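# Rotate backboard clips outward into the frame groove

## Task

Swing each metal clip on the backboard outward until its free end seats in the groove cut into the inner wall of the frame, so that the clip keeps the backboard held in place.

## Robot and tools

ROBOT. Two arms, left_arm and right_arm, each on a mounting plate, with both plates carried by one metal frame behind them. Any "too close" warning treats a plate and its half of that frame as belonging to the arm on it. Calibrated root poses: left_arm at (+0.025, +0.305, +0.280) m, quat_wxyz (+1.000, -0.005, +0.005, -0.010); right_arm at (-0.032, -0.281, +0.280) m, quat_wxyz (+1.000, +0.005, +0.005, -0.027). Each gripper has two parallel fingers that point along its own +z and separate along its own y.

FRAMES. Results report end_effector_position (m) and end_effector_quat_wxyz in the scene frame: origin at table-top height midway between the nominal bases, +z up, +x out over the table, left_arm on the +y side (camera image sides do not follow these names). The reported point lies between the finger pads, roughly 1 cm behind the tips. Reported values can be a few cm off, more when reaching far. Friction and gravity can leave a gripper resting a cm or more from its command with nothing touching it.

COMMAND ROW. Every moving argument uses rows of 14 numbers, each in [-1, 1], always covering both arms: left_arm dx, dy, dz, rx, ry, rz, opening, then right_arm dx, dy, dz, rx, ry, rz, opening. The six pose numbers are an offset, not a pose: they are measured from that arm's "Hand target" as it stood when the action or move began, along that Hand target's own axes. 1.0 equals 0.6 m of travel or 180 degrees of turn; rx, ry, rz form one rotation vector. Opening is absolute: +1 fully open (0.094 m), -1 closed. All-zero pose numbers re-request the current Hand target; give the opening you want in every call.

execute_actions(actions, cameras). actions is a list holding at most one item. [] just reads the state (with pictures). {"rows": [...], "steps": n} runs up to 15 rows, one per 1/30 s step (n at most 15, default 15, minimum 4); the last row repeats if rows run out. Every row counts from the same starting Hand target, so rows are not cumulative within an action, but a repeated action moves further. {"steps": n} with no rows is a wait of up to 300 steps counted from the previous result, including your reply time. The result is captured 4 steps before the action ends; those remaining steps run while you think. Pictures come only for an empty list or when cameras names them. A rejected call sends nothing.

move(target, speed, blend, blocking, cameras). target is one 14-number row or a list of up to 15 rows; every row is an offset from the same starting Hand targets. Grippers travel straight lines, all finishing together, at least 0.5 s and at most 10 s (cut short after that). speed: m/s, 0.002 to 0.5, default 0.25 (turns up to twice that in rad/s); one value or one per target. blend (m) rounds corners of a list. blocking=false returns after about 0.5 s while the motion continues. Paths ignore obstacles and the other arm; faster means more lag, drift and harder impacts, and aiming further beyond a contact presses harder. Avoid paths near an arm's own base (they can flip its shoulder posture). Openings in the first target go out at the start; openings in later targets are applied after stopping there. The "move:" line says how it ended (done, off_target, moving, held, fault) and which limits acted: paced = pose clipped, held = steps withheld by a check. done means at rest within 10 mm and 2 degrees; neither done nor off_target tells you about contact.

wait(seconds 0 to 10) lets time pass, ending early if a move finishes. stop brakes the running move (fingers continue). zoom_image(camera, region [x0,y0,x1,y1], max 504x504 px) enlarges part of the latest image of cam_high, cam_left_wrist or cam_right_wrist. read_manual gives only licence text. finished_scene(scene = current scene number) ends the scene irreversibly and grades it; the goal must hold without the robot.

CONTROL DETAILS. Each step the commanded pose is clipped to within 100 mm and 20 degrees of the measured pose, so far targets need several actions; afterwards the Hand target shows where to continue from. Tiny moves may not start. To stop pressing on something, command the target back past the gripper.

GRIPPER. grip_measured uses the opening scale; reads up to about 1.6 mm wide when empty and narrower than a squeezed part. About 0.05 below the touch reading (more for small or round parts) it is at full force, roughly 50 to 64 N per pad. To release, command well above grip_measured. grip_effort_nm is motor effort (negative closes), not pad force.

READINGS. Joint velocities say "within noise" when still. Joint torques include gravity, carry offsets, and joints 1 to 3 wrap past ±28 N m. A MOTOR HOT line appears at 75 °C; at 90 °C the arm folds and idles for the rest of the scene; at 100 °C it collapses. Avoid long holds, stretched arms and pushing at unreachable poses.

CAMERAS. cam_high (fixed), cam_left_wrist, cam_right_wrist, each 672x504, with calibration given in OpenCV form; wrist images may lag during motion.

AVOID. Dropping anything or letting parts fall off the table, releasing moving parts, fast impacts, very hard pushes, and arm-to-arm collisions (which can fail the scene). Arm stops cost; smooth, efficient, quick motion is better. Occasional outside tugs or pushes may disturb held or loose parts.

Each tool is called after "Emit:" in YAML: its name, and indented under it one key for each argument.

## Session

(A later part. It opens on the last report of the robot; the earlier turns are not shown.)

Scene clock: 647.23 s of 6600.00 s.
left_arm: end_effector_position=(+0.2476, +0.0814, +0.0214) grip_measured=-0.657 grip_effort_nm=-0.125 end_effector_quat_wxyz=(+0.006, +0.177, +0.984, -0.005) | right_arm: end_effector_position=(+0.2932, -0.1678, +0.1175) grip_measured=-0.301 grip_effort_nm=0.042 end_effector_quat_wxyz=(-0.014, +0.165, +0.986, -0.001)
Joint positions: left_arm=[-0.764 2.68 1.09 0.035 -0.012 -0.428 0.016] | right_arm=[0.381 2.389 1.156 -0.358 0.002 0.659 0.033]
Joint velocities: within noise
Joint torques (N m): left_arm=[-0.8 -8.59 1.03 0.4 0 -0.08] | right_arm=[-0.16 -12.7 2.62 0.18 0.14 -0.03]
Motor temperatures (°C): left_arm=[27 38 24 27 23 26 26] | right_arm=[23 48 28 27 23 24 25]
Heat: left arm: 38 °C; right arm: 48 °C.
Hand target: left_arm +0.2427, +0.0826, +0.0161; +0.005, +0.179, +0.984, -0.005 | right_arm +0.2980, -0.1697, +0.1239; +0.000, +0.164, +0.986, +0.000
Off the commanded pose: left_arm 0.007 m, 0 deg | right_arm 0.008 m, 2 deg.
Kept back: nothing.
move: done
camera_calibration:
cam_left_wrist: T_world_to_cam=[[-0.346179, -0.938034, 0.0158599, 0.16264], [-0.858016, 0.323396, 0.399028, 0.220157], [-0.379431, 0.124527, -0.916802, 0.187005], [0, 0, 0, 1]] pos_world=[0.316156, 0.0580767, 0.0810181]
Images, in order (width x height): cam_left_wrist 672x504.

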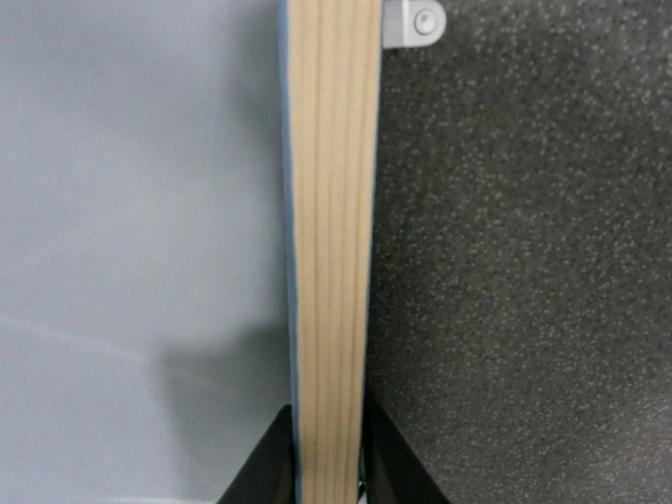

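Emit:
move:
  target: [0.0025,0,0,0,0,0,-0.66,0,0,0,0,0,0,-0.3]
  speed: 0.03
  cameras: []

Emit:
move:
  target: [0.002,0,0,0,0,0,-0.66,0,0,0,0,0,0,-0.3]
  speed: 0.03
  cameras: ["cam_left_wrist"]

Emit:
zoom_image:
  camera: "cam_left_wrist"
  region: [300, 390, 450, 504]

Scene clock: 648.17 s of 6600.00 s.
left_arm: end_effector_position=(+0.2473, +0.0811, +0.0214) grip_measured=-0.657 grip_effort_nm=-0.120 end_effector_quat_wxyz=(+0.006, +0.178, +0.984, -0.006) | right_arm: end_effector_position=(+0.2932, -0.1678, +0.1175) grip_measured=-0.301 grip_effort_nm=0.046 end_effector_quat_wxyz=(-0.014, +0.165, +0.986, -0.001)
Joint positions: left_arm=[-0.766 2.68 1.09 0.035 -0.012 -0.428 0.016] | right_arm=[0.381 2.389 1.156 -0.358 0.002 0.659 0.033]
Joint velocities: within noise
Joint torques (N m): left_arm=[-0.81 -8.69 0.61 0.44 0 -0.1] | right_arm=[-0.06 -12.83 2.77 0.16 0.11 -0.09]
Motor temperatures (°C): left_arm=[27 38 24 27 23 26 26] | right_arm=[23 48 28 27 23 24 25]
Heat: left arm: 38 °C; right arm: 48 °C.
Hand target: left_arm +0.2413, +0.0832, +0.0161; +0.004, +0.179, +0.984, -0.005 | right_arm +0.2980, -0.1697, +0.1239; +0.000, +0.164, +0.986, +0.000
Off the commanded pose: left_arm 0.008 m, 0 deg | right_arm 0.008 m, 2 deg.
Kept back: nothing.
move: done
No camera images: "cameras" was empty.

Scene clock: 648.87 s of 6600.00 s.
left_arm: end_effector_position=(+0.2469, +0.0814, +0.0211) grip_measured=-0.657 grip_effort_nm=-0.120 end_effector_quat_wxyz=(+0.007, +0.178, +0.984, -0.006) | right_arm: end_effector_position=(+0.2932, -0.1678, +0.1175) grip_measured=-0.301 grip_effort_nm=0.042 end_effector_quat_wxyz=(-0.014, +0.165, +0.986, -0.001)
Joint positions: left_arm=[-0.766 2.68 1.085 0.043 -0.012 -0.428 0.016] | right_arm=[0.381 2.389 1.156 -0.358 0.002 0.659 0.033]
Joint velocities: within noise
Joint torques (N m): left_arm=[-0.96 -8.72 0.59 0.41 0 -0.12] | right_arm=[-0.13 -12.6 2.73 0.15 0.11 -0.06]
Motor temperatures (°C): left_arm=[27 38 24 27 23 26 26] | right_arm=[23 48 28 27 23 24 25]
Heat: left arm: 38 °C; right arm: 48 °C.
Hand target: left_arm +0.2402, +0.0836, +0.0161; +0.004, +0.179, +0.984, -0.005 | right_arm +0.2980, -0.1697, +0.1239; +0.000, +0.164, +0.986, +0.000
Off the commanded pose: left_arm 0.009 m, 0 deg | right_arm 0.008 m, 2 deg.
Kept back: nothing.
move: done
camera_calibration:
cam_left_wrist: T_world_to_cam=[[-0.347607, -0.937484, 0.0171429, 0.162676], [-0.858399, 0.325533, 0.396458, 0.219667], [-0.377253, 0.123096, -0.917893, 0.186125], [0, 0, 0, 1]] pos_world=[0.315326, 0.0580856, 0.0809654]
Images, in order (width x height): cam_left_wrist 672x504.

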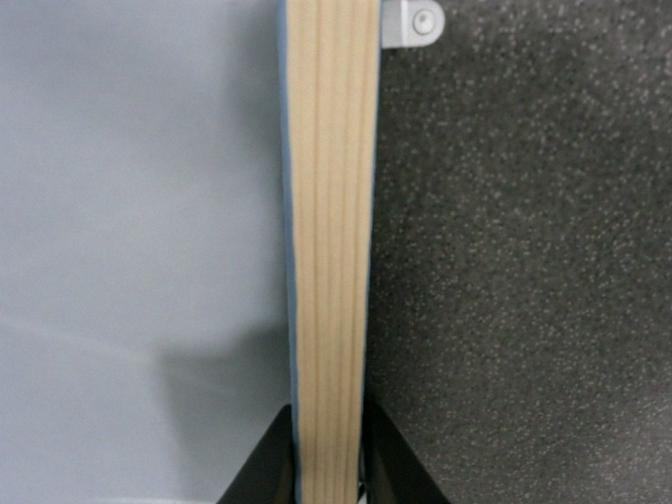

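Scaled by 3.360 from the camera's 672x504 image, which has a finer 960x720 frame.

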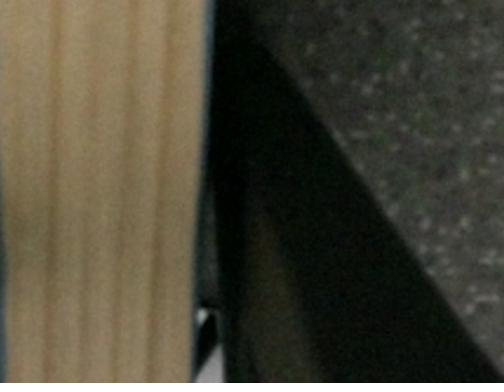

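Emit:
move:
  target: [0.001,0,-0.004,0,0,0,-0.62,0,0,0,0,0,0,-0.3]
  speed: 0.03
  cameras: []

Emit:
move:
  target: [0.001,0,-0.002,0,0,0,-0.62,0,0,0,0,0,0,-0.3]
  speed: 0.03
  cameras: ["cam_left_wrist"]

Emit:
zoom_image:
  camera: "cam_left_wrist"
  region: [300, 390, 450, 504]

Scene clock: 649.80 s of 6600.00 s.
left_arm: end_effector_position=(+0.2468, +0.0821, +0.0209) grip_measured=-0.623 grip_effort_nm=0.173 end_effector_quat_wxyz=(+0.009, +0.178, +0.984, -0.006) | right_arm: end_effector_position=(+0.2932, -0.1678, +0.1175) grip_measured=-0.301 grip_effort_nm=0.042 end_effector_quat_wxyz=(-0.014, +0.165, +0.986, -0.001)
Joint positions: left_arm=[-0.766 2.68 1.081 0.049 -0.014 -0.429 0.018] | right_arm=[0.381 2.389 1.156 -0.358 0.002 0.659 0.033]
Joint velocities: within noise
Joint torques (N m): left_arm=[-1.02 -9.52 0.38 0.34 0.02 -0.11] | right_arm=[-0.27 -12.68 2.65 0.16 0.16 -0.05]
Motor temperatures (°C): left_arm=[27 38 24 27 23 26 26] | right_arm=[23 48 28 27 23 24 25]
Heat: left arm: 38 °C; right arm: 48 °C.
Hand target: left_arm +0.2396, +0.0839, +0.0185; +0.004, +0.179, +0.984, -0.005 | right_arm +0.2980, -0.1697, +0.1239; +0.000, +0.164, +0.986, +0.000
Off the commanded pose: left_arm 0.008 m, 1 deg | right_arm 0.008 m, 2 deg.
Kept back: nothing.
move: done
No camera images: "cameras" was empty.

Scene clock: 650.50 s of 6600.00 s.
left_arm: end_effector_position=(+0.2467, +0.0822, +0.0209) grip_measured=-0.623 grip_effort_nm=0.173 end_effector_quat_wxyz=(+0.010, +0.177, +0.984, -0.007) | right_arm: end_effector_position=(+0.2932, -0.1678, +0.1175) grip_measured=-0.301 grip_effort_nm=0.042 end_effector_quat_wxyz=(-0.014, +0.165, +0.986, -0.001)
Joint positions: left_arm=[-0.766 2.679 1.077 0.056 -0.014 -0.43 0.018] | right_arm=[0.381 2.389 1.156 -0.358 0.002 0.659 0.033]
Joint velocities: within noise
Joint torques (N m): left_arm=[-1.09 -9.85 0.32 0.29 0.02 -0.12] | right_arm=[-0.18 -12.51 2.73 0.15 0.12 -0.08]
Motor temperatures (°C): left_arm=[27 38 24 27 23 26 26] | right_arm=[23 48 28 27 23 24 25]
Heat: left arm: 38 °C; right arm: 48 °C.
Hand target: left_arm +0.2389, +0.0842, +0.0196; +0.004, +0.179, +0.984, -0.004 | right_arm +0.2980, -0.1697, +0.1239; +0.000, +0.164, +0.986, +0.000
Off the commanded pose: left_arm 0.008 m, 1 deg | right_arm 0.008 m, 2 deg.
Kept back: nothing.
move: done
camera_calibration:
cam_left_wrist: T_world_to_cam=[[-0.345794, -0.938153, 0.0171781, 0.162963], [-0.861064, 0.324548, 0.391456, 0.220125], [-0.372821, 0.120572, -0.920036, 0.184912], [0, 0, 0, 1]] pos_world=[0.314832, 0.059148, 0.0811572]
Images, in order (width x height): cam_left_wrist 672x504.

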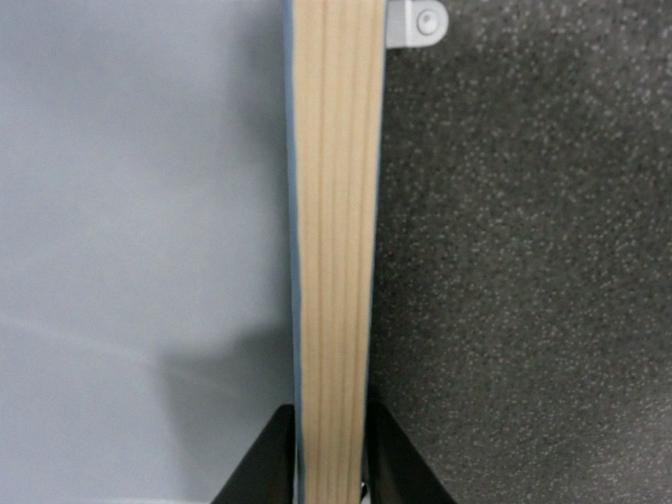

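Scaled by 3.360 from the camera's 672x504 image, which has a finer 960x720 frame.

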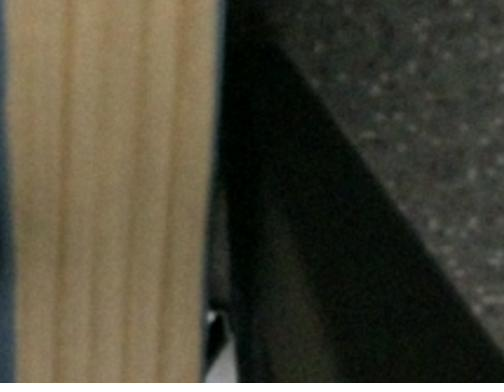

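Emit:
move:
  target: [0,0,-0.006,0,0,0,-0.62,0,0,0,0,0,0,-0.3]
  speed: 0.03
  cameras: ["cam_left_wrist"]

Emit:
zoom_image:
  camera: "cam_left_wrist"
  region: [300, 390, 450, 504]

Scene clock: 651.43 s of 6600.00 s.
left_arm: end_effector_position=(+0.2456, +0.0821, +0.0212) grip_measured=-0.623 grip_effort_nm=0.168 end_effector_quat_wxyz=(+0.011, +0.178, +0.984, -0.008) | right_arm: end_effector_position=(+0.2932, -0.1678, +0.1175) grip_measured=-0.301 grip_effort_nm=0.042 end_effector_quat_wxyz=(-0.014, +0.165, +0.986, -0.001)
Joint positions: left_arm=[-0.769 2.677 1.07 0.063 -0.014 -0.431 0.018] | right_arm=[0.381 2.389 1.156 -0.358 0.002 0.659 0.033]
Joint velocities: within noise
Joint torques (N m): left_arm=[-0.9 -10.93 0.27 0.17 0.02 -0.11] | right_arm=[-0.13 -12.74 2.8 0.2 0.11 -0.07]
Motor temperatures (°C): left_arm=[27 38 24 27 23 26 26] | right_arm=[23 48 28 27 23 24 25]
Heat: left arm: 38 °C; right arm: 48 °C.
Hand target: left_arm +0.2390, +0.0840, +0.0233; +0.005, +0.179, +0.984, -0.005 | right_arm +0.2980, -0.1697, +0.1239; +0.000, +0.164, +0.986, +0.000
Off the commanded pose: left_arm 0.007 m, 1 deg | right_arm 0.008 m, 2 deg.
Kept back: nothing.
move: done
camera_calibration:
cam_left_wrist: T_world_to_cam=[[-0.347582, -0.93747, 0.0183316, 0.162847], [-0.861195, 0.326912, 0.389194, 0.219026], [-0.37085, 0.11949, -0.920974, 0.184372], [0, 0, 0, 1]] pos_world=[0.313601, 0.0590311, 0.0815724]
Images, in order (width x height): cam_left_wrist 672x504.

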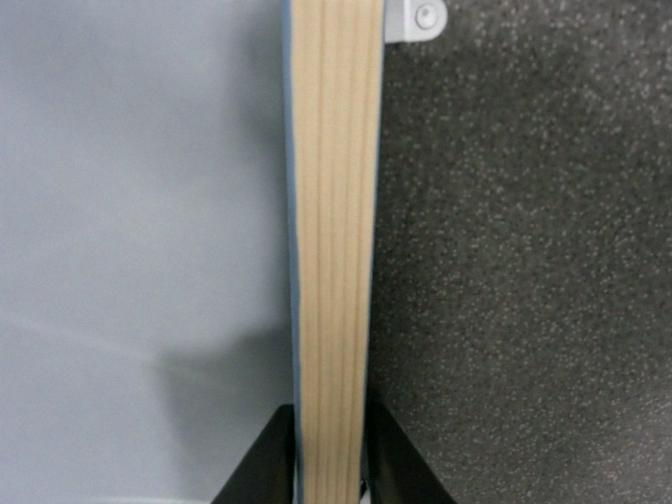

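Scaled by 3.360 from the camera's 672x504 image, which has a finer 960x720 frame.

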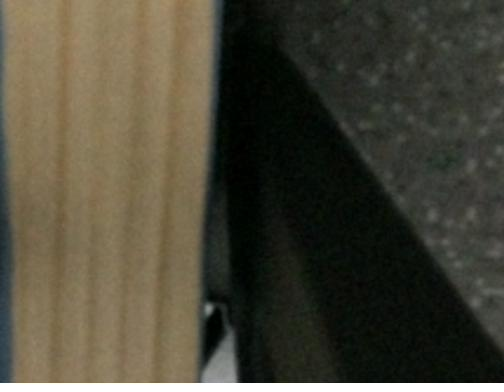

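Emit:
move:
  target: [0.002,0,0,0,0,0,-0.64,0,0,0,0,0,0,-0.3]
  speed: 0.03
  cameras: ["cam_left_wrist"]

Emit:
zoom_image:
  camera: "cam_left_wrist"
  region: [300, 390, 450, 504]

Emit:
move:
  target: [0.001,0,0,0,0,0,-0.64,0,0,0,0,0,0,-0.3]
  speed: 0.03
  cameras: ["cam_left_wrist"]

Emit:
zoom_image:
  camera: "cam_left_wrist"
  region: [300, 390, 450, 504]

Scene clock: 652.37 s of 6600.00 s.
left_arm: end_effector_position=(+0.2456, +0.0818, +0.0212) grip_measured=-0.637 grip_effort_nm=-0.120 end_effector_quat_wxyz=(+0.012, +0.178, +0.984, -0.008) | right_arm: end_effector_position=(+0.2932, -0.1678, +0.1175) grip_measured=-0.301 grip_effort_nm=0.046 end_effector_quat_wxyz=(-0.014, +0.165, +0.986, -0.001)
Joint positions: left_arm=[-0.769 2.677 1.07 0.064 -0.014 -0.432 0.017] | right_arm=[0.381 2.389 1.156 -0.358 0.002 0.659 0.033]
Joint velocities: within noise
Joint torques (N m): left_arm=[-0.96 -10.96 -0.08 0.2 0.03 -0.12] | right_arm=[-0.09 -12.66 2.81 0.13 0.15 -0.04]
Motor temperatures (°C): left_arm=[27 38 24 27 23 26 26] | right_arm=[23 48 28 27 23 24 25]
Heat: left arm: 38 °C; right arm: 48 °C.
Hand target: left_arm +0.2379, +0.0845, +0.0233; +0.005, +0.179, +0.984, -0.005 | right_arm +0.2980, -0.1697, +0.1239; +0.000, +0.164, +0.986, +0.000
Off the commanded pose: left_arm 0.008 m, 1 deg | right_arm 0.008 m, 2 deg.
Kept back: nothing.
move: done
camera_calibration:
cam_left_wrist: T_world_to_cam=[[-0.347225, -0.937596, 0.0186855, 0.162464], [-0.861526, 0.326797, 0.388556, 0.219197], [-0.370415, 0.118818, -0.921235, 0.184357], [0, 0, 0, 1]] pos_world=[0.313544, 0.0587872, 0.0816295]
Images, in order (width x height): cam_left_wrist 672x504.

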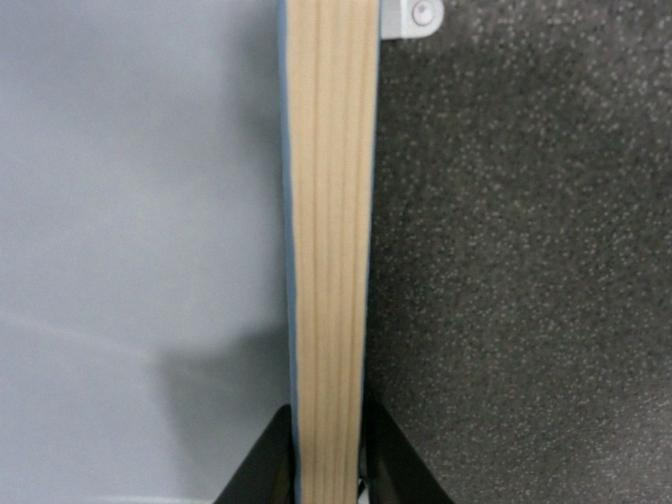

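Scaled by 3.360 from the camera's 672x504 image, which has a finer 960x720 frame.

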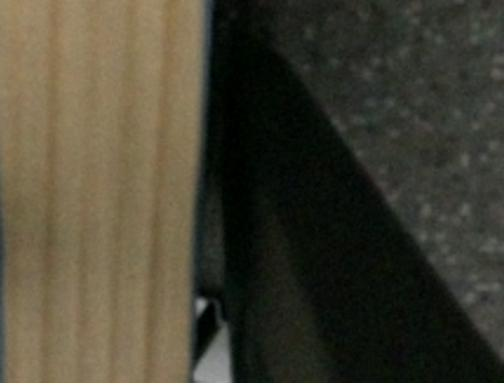

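Scene clock: 653.07 s of 6600.00 s.
left_arm: end_effector_position=(+0.2437, +0.0825, +0.0212) grip_measured=-0.637 grip_effort_nm=-0.120 end_effector_quat_wxyz=(+0.011, +0.178, +0.984, -0.008) | right_arm: end_effector_position=(+0.2932, -0.1678, +0.1175) grip_measured=-0.301 grip_effort_nm=0.046 end_effector_quat_wxyz=(-0.014, +0.165, +0.986, -0.001)
Joint positions: left_arm=[-0.772 2.676 1.064 0.068 -0.014 -0.433 0.017] | right_arm=[0.381 2.389 1.156 -0.358 0.002 0.659 0.033]
Joint velocities: within noise
Joint torques (N m): left_arm=[-0.84 -10.85 0.18 0.17 0.02 -0.11] | right_arm=[-0.12 -12.75 2.78 0.16 0.11 -0.03]
Motor temperatures (°C): left_arm=[27 38 24 27 23 26 26] | right_arm=[23 48 28 27 23 24 25]
Heat: left arm: 38 °C; right arm: 48 °C.
Hand target: left_arm +0.2373, +0.0847, +0.0233; +0.004, +0.179, +0.984, -0.005 | right_arm +0.2980, -0.1697, +0.1239; +0.000, +0.164, +0.986, +0.000
Off the commanded pose: left_arm 0.007 m, 1 deg | right_arm 0.008 m, 2 deg.
Kept back: nothing.
move: done
camera_calibration:
cam_left_wrist: T_world_to_cam=[[-0.348655, -0.937073, 0.0182461, 0.162792], [-0.86071, 0.327827, 0.389496, 0.21705], [-0.370968, 0.120095, -0.920847, 0.183584], [0, 0, 0, 1]] pos_world=[0.31168, 0.0593456, 0.0815423]
Images, in order (width x height): cam_left_wrist 672x504.

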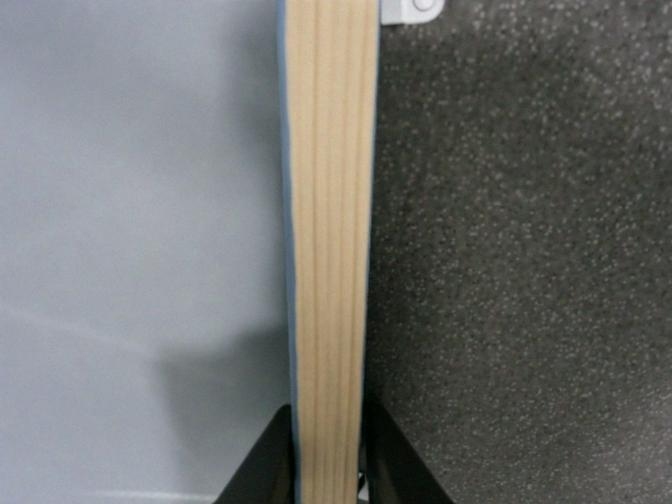

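Scaled by 3.360 from the camera's 672x504 image, which has a finer 960x720 frame.

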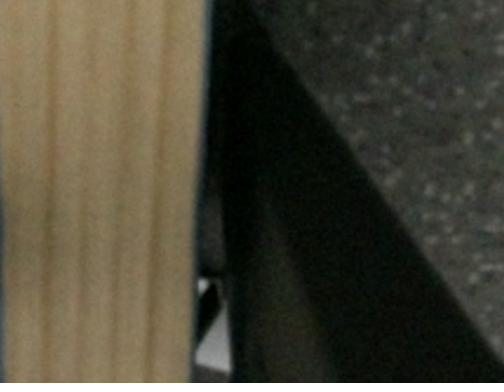

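Emit:
move:
  target: [0.001,0,0,0,0,0,-0.64,0,0,0,0,0,0,-0.3]
  speed: 0.03
  cameras: ["cam_left_wrist"]

Emit:
zoom_image:
  camera: "cam_left_wrist"
  region: [300, 390, 450, 504]

Emit:
move:
  target: [0.001,0,0,0,0,0,-0.64,0,0,0,0,0,0,-0.3]
  speed: 0.03
  cameras: ["cam_left_wrist"]

Emit:
zoom_image:
  camera: "cam_left_wrist"
  region: [300, 390, 450, 504]

Scene clock: 654.10 s of 6600.00 s.
left_arm: end_effector_position=(+0.2438, +0.0825, +0.0212) grip_measured=-0.637 grip_effort_nm=-0.115 end_effector_quat_wxyz=(+0.011, +0.178, +0.984, -0.008) | right_arm: end_effector_position=(+0.2932, -0.1678, +0.1175) grip_measured=-0.301 grip_effort_nm=0.046 end_effector_quat_wxyz=(-0.014, +0.165, +0.986, -0.001)
Joint positions: left_arm=[-0.772 2.676 1.064 0.069 -0.014 -0.434 0.017] | right_arm=[0.381 2.389 1.156 -0.358 0.002 0.659 0.033]
Joint velocities: within noise
Joint torques (N m): left_arm=[-0.9 -10.89 0.03 0.19 0.02 -0.11] | right_arm=[-0.13 -12.6 2.67 0.19 0.11 -0.05]
Motor temperatures (°C): left_arm=[27 38 24 27 23 26 26] | right_arm=[23 47 28 27 23 24 25]
Heat: left arm: 38 °C; right arm: 47 °C.
Hand target: left_arm +0.2367, +0.0848, +0.0233; +0.005, +0.179, +0.984, -0.005 | right_arm +0.2980, -0.1697, +0.1239; +0.000, +0.164, +0.986, +0.000
Off the commanded pose: left_arm 0.008 m, 1 deg | right_arm 0.008 m, 2 deg.
Kept back: nothing.
move: done
camera_calibration:
cam_left_wrist: T_world_to_cam=[[-0.34794, -0.937336, 0.0184261, 0.162596], [-0.86106, 0.327277, 0.389184, 0.217266], [-0.370827, 0.119547, -0.920976, 0.183633], [0, 0, 0, 1]] pos_world=[0.311749, 0.0593476, 0.0815686]
Images, in order (width x height): cam_left_wrist 672x504.

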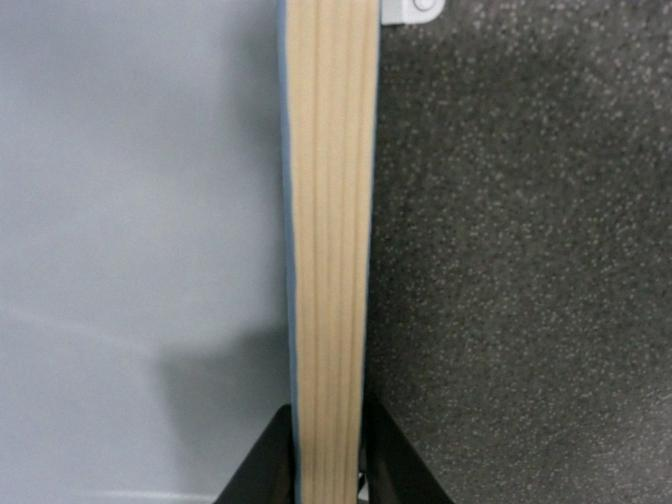

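Scaled by 3.360 from the camera's 672x504 image, which has a finer 960x720 frame.

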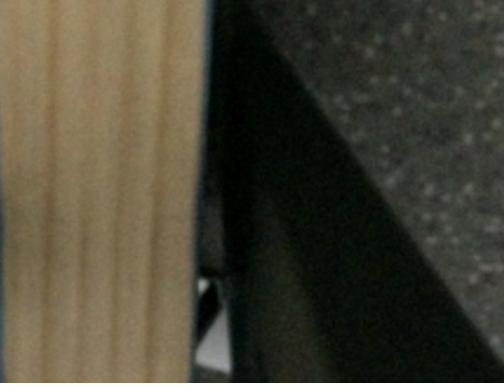

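Scene clock: 654.80 s of 6600.00 s.
left_arm: end_effector_position=(+0.2425, +0.0831, +0.0210) grip_measured=-0.637 grip_effort_nm=-0.115 end_effector_quat_wxyz=(+0.011, +0.178, +0.984, -0.008) | right_arm: end_effector_position=(+0.2932, -0.1678, +0.1175) grip_measured=-0.301 grip_effort_nm=0.037 end_effector_quat_wxyz=(-0.014, +0.165, +0.986, -0.001)
Joint positions: left_arm=[-0.774 2.676 1.059 0.072 -0.014 -0.435 0.017] | right_arm=[0.381 2.389 1.156 -0.358 0.002 0.659 0.033]
Joint velocities: within noise
Joint torques (N m): left_arm=[-0.84 -10.84 0.17 0.16 0.02 -0.12] | right_arm=[-0.13 -12.77 2.7 0.18 0.12 -0.05]
Motor temperatures (°C): left_arm=[27 38 24 27 23 26 26] | right_arm=[23 47 28 27 23 24 25]
Heat: left arm: 38 °C; right arm: 47 °C.
Hand target: left_arm +0.2360, +0.0852, +0.0232; +0.004, +0.179, +0.984, -0.004 | right_arm +0.2980, -0.1697, +0.1239; +0.000, +0.164, +0.986, +0.000
Off the commanded pose: left_arm 0.007 m, 1 deg | right_arm 0.008 m, 2 deg.
Kept back: nothing.
move: done
camera_calibration:
cam_left_wrist: T_world_to_cam=[[-0.348298, -0.937208, 0.0181394, 0.162825], [-0.860721, 0.327418, 0.389817, 0.215887], [-0.371279, 0.120159, -0.920714, 0.183006], [0, 0, 0, 1]] pos_world=[0.310477, 0.0599258, 0.0813862]
Images, in order (width x height): cam_left_wrist 672x504.

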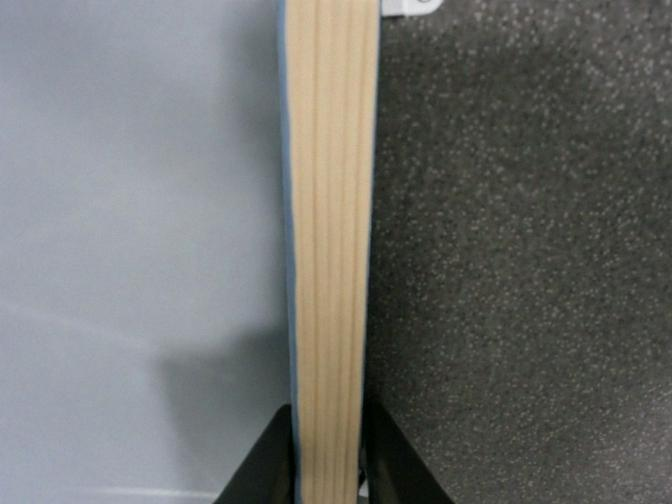

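Scaled by 3.360 from the camera's 672x504 image, which has a finer 960x720 frame.

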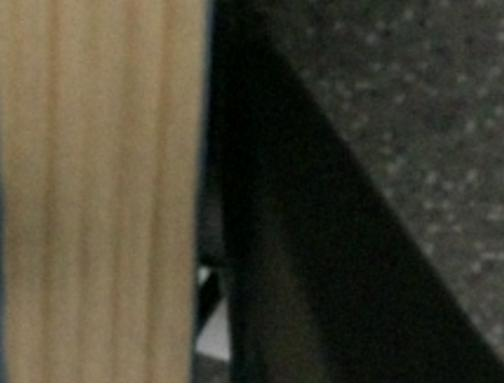

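Emit:
move:
  target: [0.0018,0,0,0,0,0,-0.64,0,0,0,0,0,0,-0.3]
  speed: 0.03
  cameras: ["cam_left_wrist"]

Emit:
zoom_image:
  camera: "cam_left_wrist"
  region: [300, 390, 450, 504]

Scene clock: 655.73 s of 6600.00 s.
left_arm: end_effector_position=(+0.2425, +0.0830, +0.0210) grip_measured=-0.637 grip_effort_nm=-0.120 end_effector_quat_wxyz=(+0.011, +0.178, +0.984, -0.008) | right_arm: end_effector_position=(+0.2933, -0.1678, +0.1175) grip_measured=-0.301 grip_effort_nm=0.046 end_effector_quat_wxyz=(-0.013, +0.165, +0.986, -0.001)
Joint positions: left_arm=[-0.774 2.676 1.059 0.073 -0.014 -0.436 0.017] | right_arm=[0.381 2.389 1.156 -0.358 0.002 0.659 0.033]
Joint velocities: within noise
Joint torques (N m): left_arm=[-0.96 -10.91 -0.12 0.2 0.03 -0.12] | right_arm=[-0.13 -12.71 2.84 0.13 0.12 -0.08]
Motor temperatures (°C): left_arm=[27 38 24 27 23 26 26] | right_arm=[23 47 28 27 23 24 25]
Heat: left arm: 38 °C; right arm: 47 °C.
Hand target: left_arm +0.2351, +0.0856, +0.0232; +0.004, +0.179, +0.984, -0.005 | right_arm +0.2981, -0.1696, +0.1239; +0.000, +0.164, +0.986, +0.000
Off the commanded pose: left_arm 0.008 m, 1 deg | right_arm 0.008 m, 2 deg.
Kept back: nothing.
move: done
camera_calibration:
cam_left_wrist: T_world_to_cam=[[-0.347225, -0.937603, 0.0183292, 0.162553], [-0.861193, 0.326543, 0.389509, 0.216159], [-0.37119, 0.119462, -0.92084, 0.18308], [0, 0, 0, 1]] pos_world=[0.310555, 0.0599541, 0.0814121]
Images, in order (width x height): cam_left_wrist 672x504.

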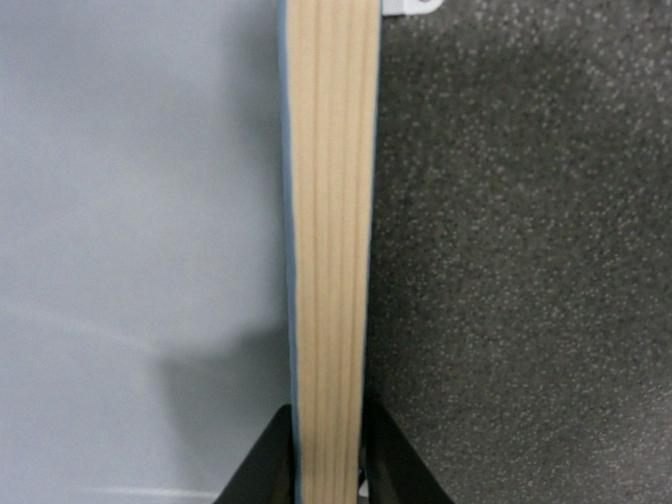

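Scaled by 3.360 from the camera's 672x504 image, which has a finer 960x720 frame.

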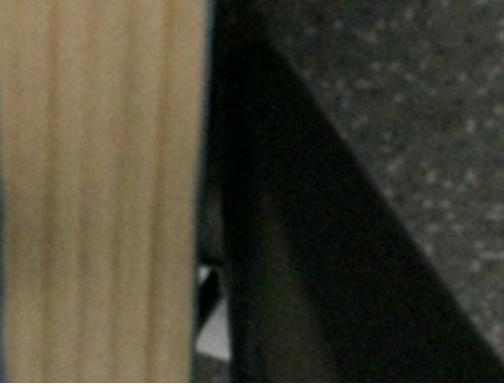

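Emit:
move:
  target: [0.001,0,0,0,0,0,-0.64,0,0,0,0,0,0,-0.3]
  speed: 0.03
  cameras: ["cam_left_wrist"]

Emit:
zoom_image:
  camera: "cam_left_wrist"
  region: [300, 390, 450, 504]

Emit:
move:
  target: [0.001,0,0,0,0,0,-0.64,0,0,0,0,0,0,-0.3]
  speed: 0.03
  cameras: ["cam_left_wrist"]

Emit:
zoom_image:
  camera: "cam_left_wrist"
  region: [300, 390, 450, 504]

Scene clock: 656.67 s of 6600.00 s.
left_arm: end_effector_position=(+0.2408, +0.0838, +0.0210) grip_measured=-0.637 grip_effort_nm=-0.115 end_effector_quat_wxyz=(+0.011, +0.178, +0.984, -0.007) | right_arm: end_effector_position=(+0.2933, -0.1678, +0.1175) grip_measured=-0.301 grip_effort_nm=0.046 end_effector_quat_wxyz=(-0.013, +0.165, +0.986, -0.001)
Joint positions: left_arm=[-0.776 2.675 1.052 0.078 -0.014 -0.437 0.017] | right_arm=[0.381 2.389 1.156 -0.358 0.002 0.659 0.033]
Joint velocities: within noise
Joint torques (N m): left_arm=[-0.84 -10.8 0.17 0.18 0.03 -0.11] | right_arm=[-0.18 -12.53 2.54 0.15 0.1 -0.02]
Motor temperatures (°C): left_arm=[27 38 24 27 23 26 26] | right_arm=[23 47 28 27 23 24 25]
Heat: left arm: 38 °C; right arm: 47 °C.
Hand target: left_arm +0.2345, +0.0859, +0.0232; +0.004, +0.179, +0.984, -0.004 | right_arm +0.2981, -0.1696, +0.1239; +0.000, +0.164, +0.986, +0.000
Off the commanded pose: left_arm 0.007 m, 1 deg | right_arm 0.008 m, 2 deg.
Kept back: nothing.
move: done
camera_calibration:
cam_left_wrist: T_world_to_cam=[[-0.348298, -0.93721, 0.0180446, 0.162882], [-0.860607, 0.327342, 0.390132, 0.214214], [-0.371542, 0.120353, -0.920582, 0.182358], [0, 0, 0, 1]] pos_world=[0.308839, 0.0605864, 0.0813644]
Images, in order (width x height): cam_left_wrist 672x504.

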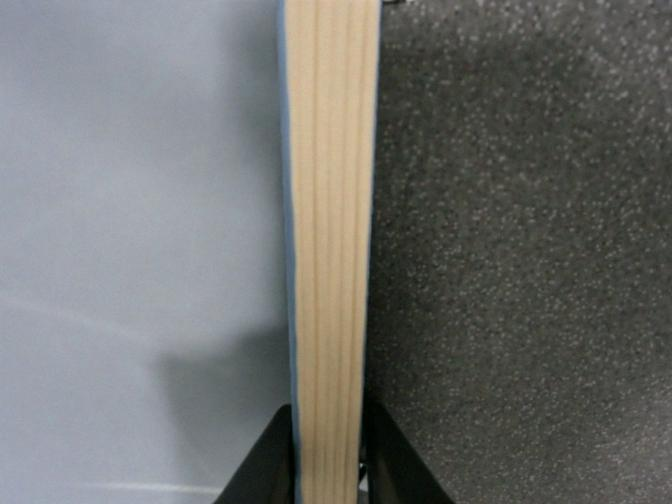

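Scaled by 3.360 from the camera's 672x504 image, which has a finer 960x720 frame.

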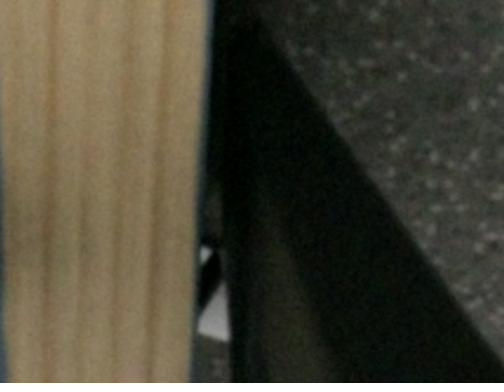

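Scene clock: 657.37 s of 6600.00 s.
left_arm: end_effector_position=(+0.2408, +0.0838, +0.0210) grip_measured=-0.637 grip_effort_nm=-0.115 end_effector_quat_wxyz=(+0.011, +0.178, +0.984, -0.007) | right_arm: end_effector_position=(+0.2933, -0.1678, +0.1175) grip_measured=-0.301 grip_effort_nm=0.046 end_effector_quat_wxyz=(-0.013, +0.165, +0.986, -0.001)
Joint positions: left_arm=[-0.776 2.675 1.052 0.078 -0.014 -0.438 0.017] | right_arm=[0.381 2.389 1.156 -0.358 0.002 0.659 0.033]
Joint velocities: within noise
Joint torques (N m): left_arm=[-0.94 -10.81 0.01 0.2 0.03 -0.11] | right_arm=[-0.27 -12.72 2.82 0.16 0.14 -0.09]
Motor temperatures (°C): left_arm=[27 38 24 27 23 26 26] | right_arm=[23 47 28 27 23 24 25]
Heat: left arm: 38 °C; right arm: 47 °C.
Hand target: left_arm +0.2339, +0.0861, +0.0231; +0.004, +0.179, +0.984, -0.004 | right_arm +0.2981, -0.1696, +0.1239; +0.000, +0.164, +0.986, +0.000
Off the commanded pose: left_arm 0.008 m, 1 deg | right_arm 0.008 m, 2 deg.
Kept back: nothing.
move: done
camera_calibration:
cam_left_wrist: T_world_to_cam=[[-0.347583, -0.937475, 0.0180628, 0.162732], [-0.860851, 0.326691, 0.390139, 0.214327], [-0.371647, 0.120056, -0.920579, 0.182407], [0, 0, 0, 1]] pos_world=[0.308858, 0.0606392, 0.0813638]
Images, in order (width x height): cam_left_wrist 672x504.

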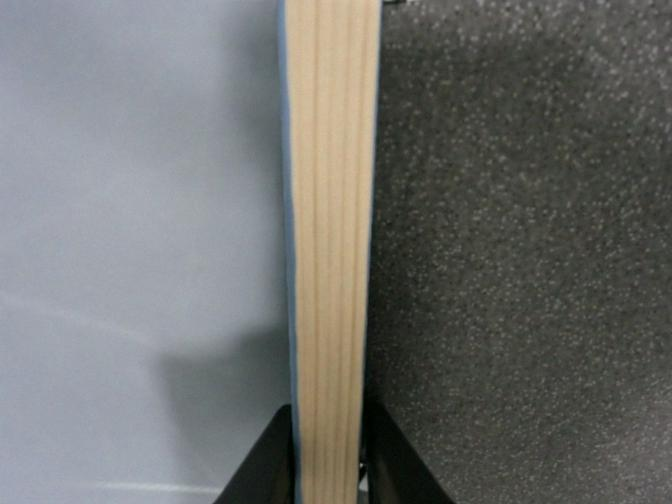

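Scaled by 3.360 from the camera's 672x504 image, which has a finer 960x720 frame.

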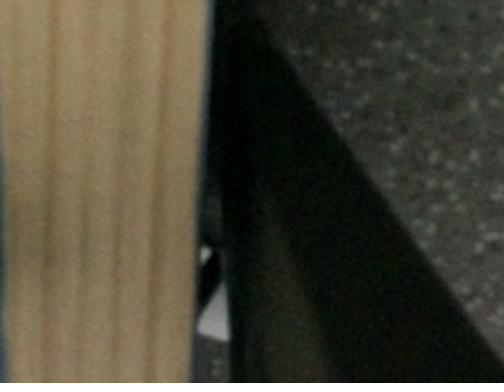

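Emit:
move:
  target: [0.0015,0,0,0,0,0,-0.64,0,0,0,0,0,0,-0.3]
  speed: 0.03
  cameras: ["cam_left_wrist"]

Emit:
zoom_image:
  camera: "cam_left_wrist"
  region: [300, 390, 450, 504]

Emit:
move:
  target: [0.001,0,0,0,0,0,-0.64,0,0,0,0,0,0,-0.3]
  speed: 0.03
  cameras: ["cam_left_wrist"]

Emit:
zoom_image:
  camera: "cam_left_wrist"
  region: [300, 390, 450, 504]

Scene clock: 658.47 s of 6600.00 s.
left_arm: end_effector_position=(+0.2394, +0.0842, +0.0210) grip_measured=-0.637 grip_effort_nm=-0.115 end_effector_quat_wxyz=(+0.011, +0.178, +0.984, -0.007) | right_arm: end_effector_position=(+0.2933, -0.1678, +0.1175) grip_measured=-0.301 grip_effort_nm=0.042 end_effector_quat_wxyz=(-0.013, +0.165, +0.986, -0.001)
Joint positions: left_arm=[-0.778 2.674 1.046 0.083 -0.014 -0.439 0.017] | right_arm=[0.381 2.389 1.156 -0.358 0.002 0.659 0.033]
Joint velocities: within noise
Joint torques (N m): left_arm=[-0.87 -10.77 0.12 0.18 0.03 -0.11] | right_arm=[-0.13 -12.62 2.67 0.16 0.11 -0.05]
Motor temperatures (°C): left_arm=[27 38 24 27 23 26 26] | right_arm=[23 47 28 27 23 24 25]
Heat: left arm: 38 °C; right arm: 47 °C.
Hand target: left_arm +0.2331, +0.0863, +0.0232; +0.004, +0.179, +0.984, -0.004 | right_arm +0.2981, -0.1696, +0.1239; +0.000, +0.164, +0.986, +0.000
Off the commanded pose: left_arm 0.007 m, 1 deg | right_arm 0.008 m, 2 deg.
Kept back: nothing.
move: done
camera_calibration:
cam_left_wrist: T_world_to_cam=[[-0.348298, -0.937209, 0.0181116, 0.162803], [-0.860599, 0.327367, 0.390127, 0.212857], [-0.37156, 0.120294, -0.920583, 0.181746], [0, 0, 0, 1]] pos_world=[0.307418, 0.0610352, 0.0813226]
Images, in order (width x height): cam_left_wrist 672x504.

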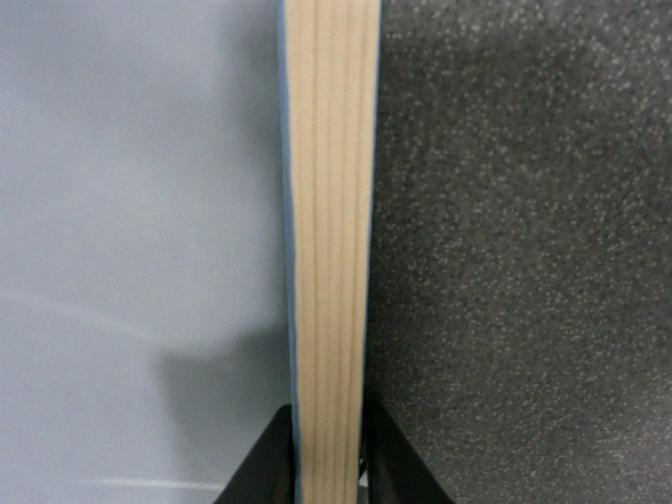

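Scaled by 3.360 from the camera's 672x504 image, which has a finer 960x720 frame.

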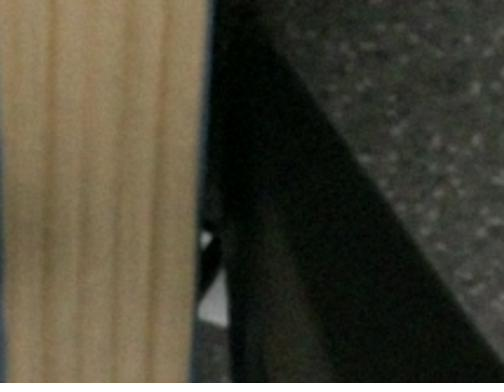

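Scene clock: 659.17 s of 6600.00 s.
left_arm: end_effector_position=(+0.2395, +0.0841, +0.0210) grip_measured=-0.637 grip_effort_nm=-0.120 end_effector_quat_wxyz=(+0.011, +0.178, +0.984, -0.008) | right_arm: end_effector_position=(+0.2933, -0.1678, +0.1175) grip_measured=-0.301 grip_effort_nm=0.046 end_effector_quat_wxyz=(-0.013, +0.165, +0.986, -0.001)
Joint positions: left_arm=[-0.778 2.674 1.046 0.083 -0.014 -0.44 0.017] | right_arm=[0.381 2.389 1.156 -0.358 0.002 0.659 0.033]
Joint velocities: within noise
Joint torques (N m): left_arm=[-0.91 -10.8 -0.03 0.19 0.02 -0.11] | right_arm=[-0.28 -12.66 2.61 0.16 0.12 -0.09]
Motor temperatures (°C): left_arm=[27 38 24 27 23 26 26] | right_arm=[23 47 28 27 23 24 25]
Heat: left arm: 38 °C; right arm: 47 °C.
Hand target: left_arm +0.2325, +0.0865, +0.0232; +0.004, +0.179, +0.984, -0.005 | right_arm +0.2981, -0.1696, +0.1239; +0.000, +0.164, +0.986, +0.000
Off the commanded pose: left_arm 0.008 m, 1 deg | right_arm 0.008 m, 2 deg.
Kept back: nothing.
move: done
camera_calibration:
cam_left_wrist: T_world_to_cam=[[-0.347941, -0.937338, 0.0182841, 0.162684], [-0.860827, 0.327144, 0.389813, 0.213015], [-0.371368, 0.119892, -0.920713, 0.181772], [0, 0, 0, 1]] pos_world=[0.307477, 0.0610105, 0.0813491]
Images, in order (width x height): cam_left_wrist 672x504.

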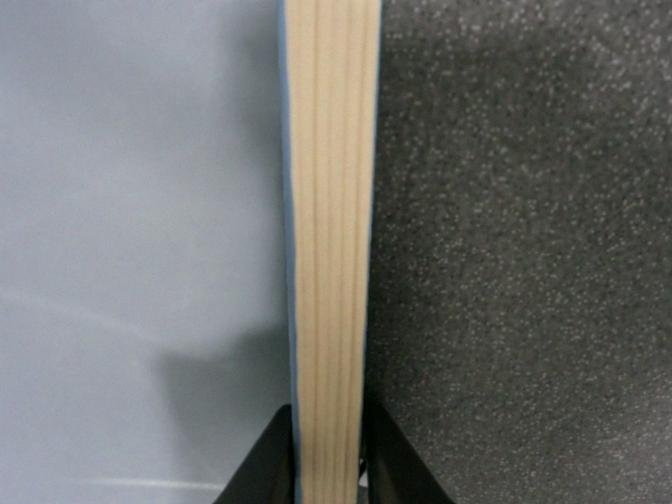

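Scaled by 3.360 from the camera's 672x504 image, which has a finer 960x720 frame.

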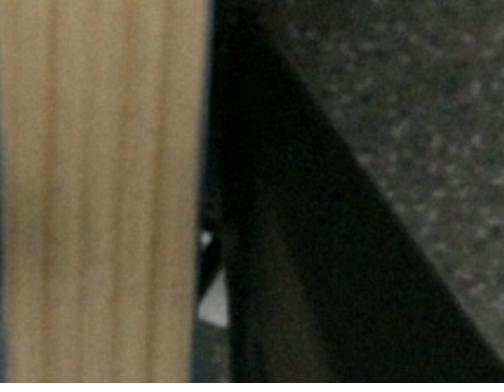

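Emit:
move:
  target: [0.001,0,0,0,0,0,-0.64,0,0,0,0,0,0,-0.3]
  speed: 0.03
  cameras: ["cam_left_wrist"]

Emit:
zoom_image:
  camera: "cam_left_wrist"
  region: [300, 390, 450, 504]

Emit:
move:
  target: [0.0015,0,0,0,0,0,-0.64,0,0,0,0,0,0,-0.3]
  speed: 0.03
  cameras: ["cam_left_wrist"]

Emit:
zoom_image:
  camera: "cam_left_wrist"
  region: [300, 390, 450, 504]

Scene clock: 660.20 s of 6600.00 s.
left_arm: end_effector_position=(+0.2382, +0.0846, +0.0211) grip_measured=-0.637 grip_effort_nm=-0.120 end_effector_quat_wxyz=(+0.011, +0.178, +0.984, -0.007) | right_arm: end_effector_position=(+0.2933, -0.1678, +0.1175) grip_measured=-0.301 grip_effort_nm=0.042 end_effector_quat_wxyz=(-0.013, +0.165, +0.986, -0.001)
Joint positions: left_arm=[-0.78 2.673 1.041 0.086 -0.014 -0.441 0.017] | right_arm=[0.381 2.389 1.156 -0.358 0.002 0.659 0.033]
Joint velocities: within noise
Joint torques (N m): left_arm=[-0.84 -10.71 0.14 0.18 0.03 -0.12] | right_arm=[-0.2 -12.66 2.65 0.18 0.11 -0.06]
Motor temperatures (°C): left_arm=[27 38 24 27 23 26 26] | right_arm=[23 47 28 27 23 24 25]
Heat: left arm: 38 °C; right arm: 47 °C.
Hand target: left_arm +0.2321, +0.0866, +0.0232; +0.004, +0.179, +0.984, -0.005 | right_arm +0.2981, -0.1696, +0.1239; +0.000, +0.164, +0.986, +0.000
Off the commanded pose: left_arm 0.007 m, 1 deg | right_arm 0.008 m, 2 deg.
Kept back: nothing.
move: done
camera_calibration:
cam_left_wrist: T_world_to_cam=[[-0.348656, -0.937078, 0.0179945, 0.162852], [-0.860365, 0.327611, 0.390438, 0.211529], [-0.371766, 0.120647, -0.920453, 0.181345], [0, 0, 0, 1]] pos_world=[0.30619, 0.0614269, 0.0813999]
Images, in order (width x height): cam_left_wrist 672x504.

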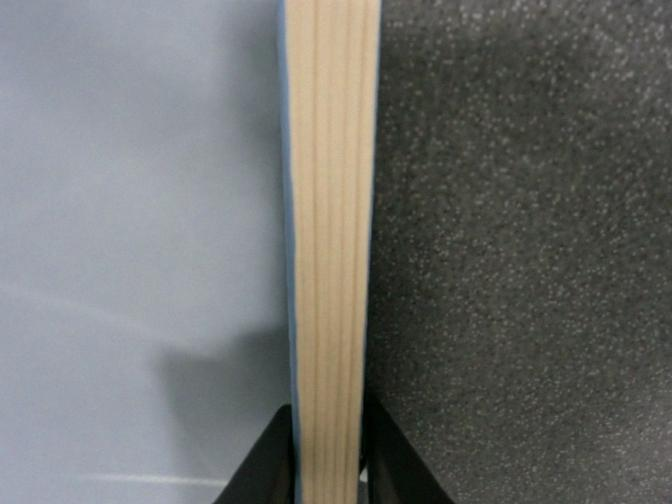

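Scaled by 3.360 from the camera's 672x504 image, which has a finer 960x720 frame.

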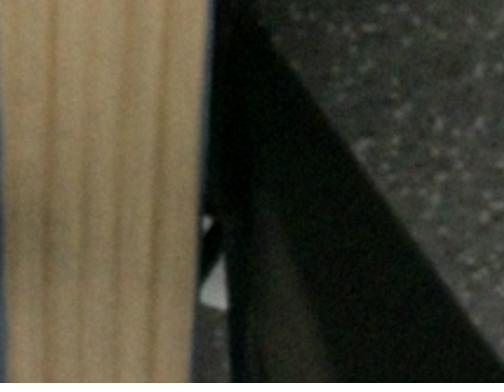

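Scene clock: 660.90 s of 6600.00 s.
left_arm: end_effector_position=(+0.2382, +0.0846, +0.0211) grip_measured=-0.637 grip_effort_nm=-0.120 end_effector_quat_wxyz=(+0.011, +0.178, +0.984, -0.007) | right_arm: end_effector_position=(+0.2933, -0.1678, +0.1175) grip_measured=-0.301 grip_effort_nm=0.046 end_effector_quat_wxyz=(-0.013, +0.165, +0.986, -0.001)
Joint positions: left_arm=[-0.78 2.673 1.041 0.087 -0.014 -0.442 0.017] | right_arm=[0.381 2.389 1.156 -0.358 0.002 0.659 0.033]
Joint velocities: within noise
Joint torques (N m): left_arm=[-0.94 -10.76 -0.09 0.2 0.02 -0.12] | right_arm=[-0.06 -12.66 2.65 0.15 0.13 -0.06]
Motor temperatures (°C): left_arm=[27 38 24 27 23 26 26] | right_arm=[23 47 28 27 23 24 25]
Heat: left arm: 38 °C; right arm: 47 °C.
Hand target: left_arm +0.2313, +0.0869, +0.0232; +0.005, +0.179, +0.984, -0.005 | right_arm +0.2981, -0.1696, +0.1239; +0.000, +0.164, +0.986, +0.000
Off the commanded pose: left_arm 0.008 m, 1 deg | right_arm 0.008 m, 2 deg.
Kept back: nothing.
move: done
camera_calibration:
cam_left_wrist: T_world_to_cam=[[-0.347583, -0.937473, 0.0181856, 0.162585], [-0.860837, 0.326737, 0.390132, 0.2118], [-0.37168, 0.119948, -0.92058, 0.181421], [0, 0, 0, 1]] pos_world=[0.306268, 0.0614549, 0.0814257]
Images, in order (width x height): cam_left_wrist 672x504.

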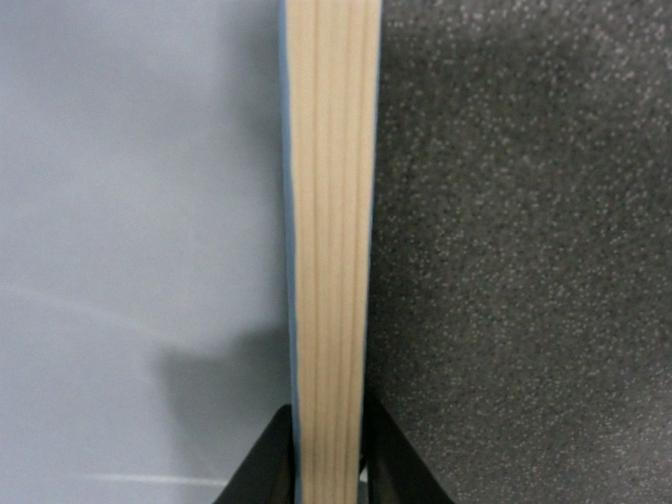

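Scaled by 3.360 from the camera's 672x504 image, which has a finer 960x720 frame.

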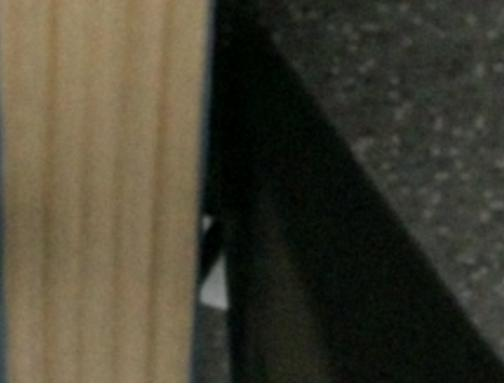

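Emit:
move:
  target: [0,0,0,0,0,0,-0.64,0.318,0.014,0,0,0,0.228,-0.3]
  speed: 0.2
  cameras: ["cam_right_wrist"]

Scene clock: 664.37 s of 6600.00 s.
left_arm: end_effector_position=(+0.2382, +0.0846, +0.0211) grip_measured=-0.637 grip_effort_nm=-0.120 end_effector_quat_wxyz=(+0.011, +0.178, +0.984, -0.007) | right_arm: end_effector_position=(+0.1186, -0.1004, +0.1206) grip_measured=-0.301 grip_effort_nm=0.042 end_effector_quat_wxyz=(-0.007, +0.498, +0.867, -0.006)
Joint positions: left_arm=[-0.78 2.673 1.041 0.087 -0.014 -0.442 0.017] | right_arm=[0.917 2.197 0.646 -0.037 0.001 1.906 0.033]
Joint velocities: within noise
Joint torques (N m): left_arm=[-0.91 -10.77 -0.1 0.2 0.02 -0.11] | right_arm=[0.5 -8.96 1.31 0.15 0.13 -0.06]
Motor temperatures (°C): left_arm=[27 39 24 27 23 26 26] | right_arm=[23 47 28 27 23 24 25]
Heat: left arm: 39 °C; right arm: 47 °C.
Hand target: left_arm +0.2313, +0.0869, +0.0232; +0.005, +0.179, +0.984, -0.005 | right_arm +0.1202, -0.0999, +0.1239; +0.000, +0.499, +0.866, -0.001
Off the commanded pose: left_arm 0.008 m, 1 deg | right_arm 0.004 m, 1 deg.
Kept back: nothing.
move: done
camera_calibration:
cam_right_wrist: T_world_to_cam=[[-0.861547, -0.507475, 0.0143519, 0.0505267], [-0.448933, 0.774752, 0.445217, 0.114338], [-0.237055, 0.377132, -0.895308, 0.259463], [0, 0, 0, 1]] pos_world=[0.156369, -0.160795, 0.180669]
Images, in order (width x height): cam_right_wrist 672x504.

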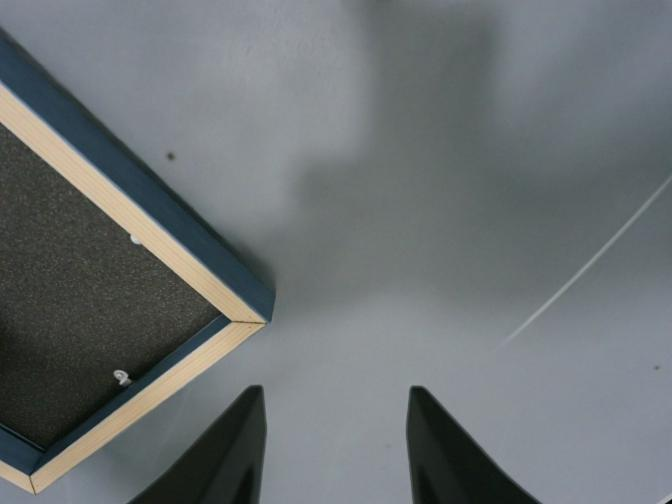

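Emit:
move:
  target: [0,0,0,0,0,0,-0.64,-0.02,0.1,-0.02,0,0,0,-0.3]
  speed: 0.2
  cameras: ["cam_right_wrist"]

Scene clock: 665.67 s of 6600.00 s.
left_arm: end_effector_position=(+0.2382, +0.0846, +0.0211) grip_measured=-0.637 grip_effort_nm=-0.120 end_effector_quat_wxyz=(+0.011, +0.178, +0.984, -0.007) | right_arm: end_effector_position=(+0.1814, -0.0725, +0.1401) grip_measured=-0.301 grip_effort_nm=0.037 end_effector_quat_wxyz=(-0.001, +0.500, +0.866, +0.018)
Joint positions: left_arm=[-0.78 2.673 1.041 0.087 -0.014 -0.442 0.017] | right_arm=[0.818 2.197 0.863 -0.204 0.001 1.813 0.033]
Joint velocities: within noise
Joint torques (N m): left_arm=[-0.92 -10.77 -0.1 0.21 0.02 -0.11] | right_arm=[-0.14 -7.23 3.66 -0.09 0.13 -0.11]
Motor temperatures (°C): left_arm=[27 39 24 27 23 26 26] | right_arm=[23 47 28 27 23 24 25]
Heat: left arm: 39 °C; right arm: 47 °C.
Hand target: left_arm +0.2313, +0.0869, +0.0232; +0.005, +0.179, +0.984, -0.005 | right_arm +0.1782, -0.0801, +0.1359; +0.000, +0.499, +0.866, +0.000
Off the commanded pose: left_arm 0.008 m, 1 deg | right_arm 0.009 m, 2 deg.
Kept back: nothing.
move: done
camera_calibration:
cam_right_wrist: T_world_to_cam=[[-0.864233, -0.501946, -0.0339293, 0.126219], [-0.460081, 0.761264, 0.45695, 0.111612], [-0.203535, 0.410522, -0.888845, 0.276731], [0, 0, 0, 1]] pos_world=[0.216758, -0.135215, 0.199252]
Images, in order (width x height): cam_right_wrist 672x504.

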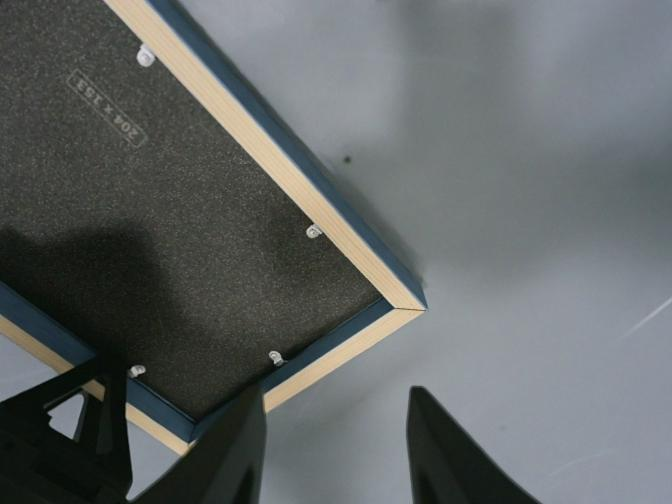

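Clip F and the left fingertip are both visible here.

Emit:
zoom_image:
  camera: "cam_right_wrist"
  region: [70, 330, 190, 450]

Scaled by 4.200 from the camera's 672x504 image, which has a finer 960x720 frame.

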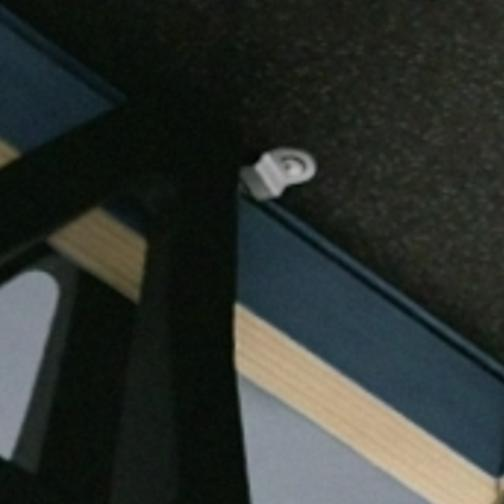

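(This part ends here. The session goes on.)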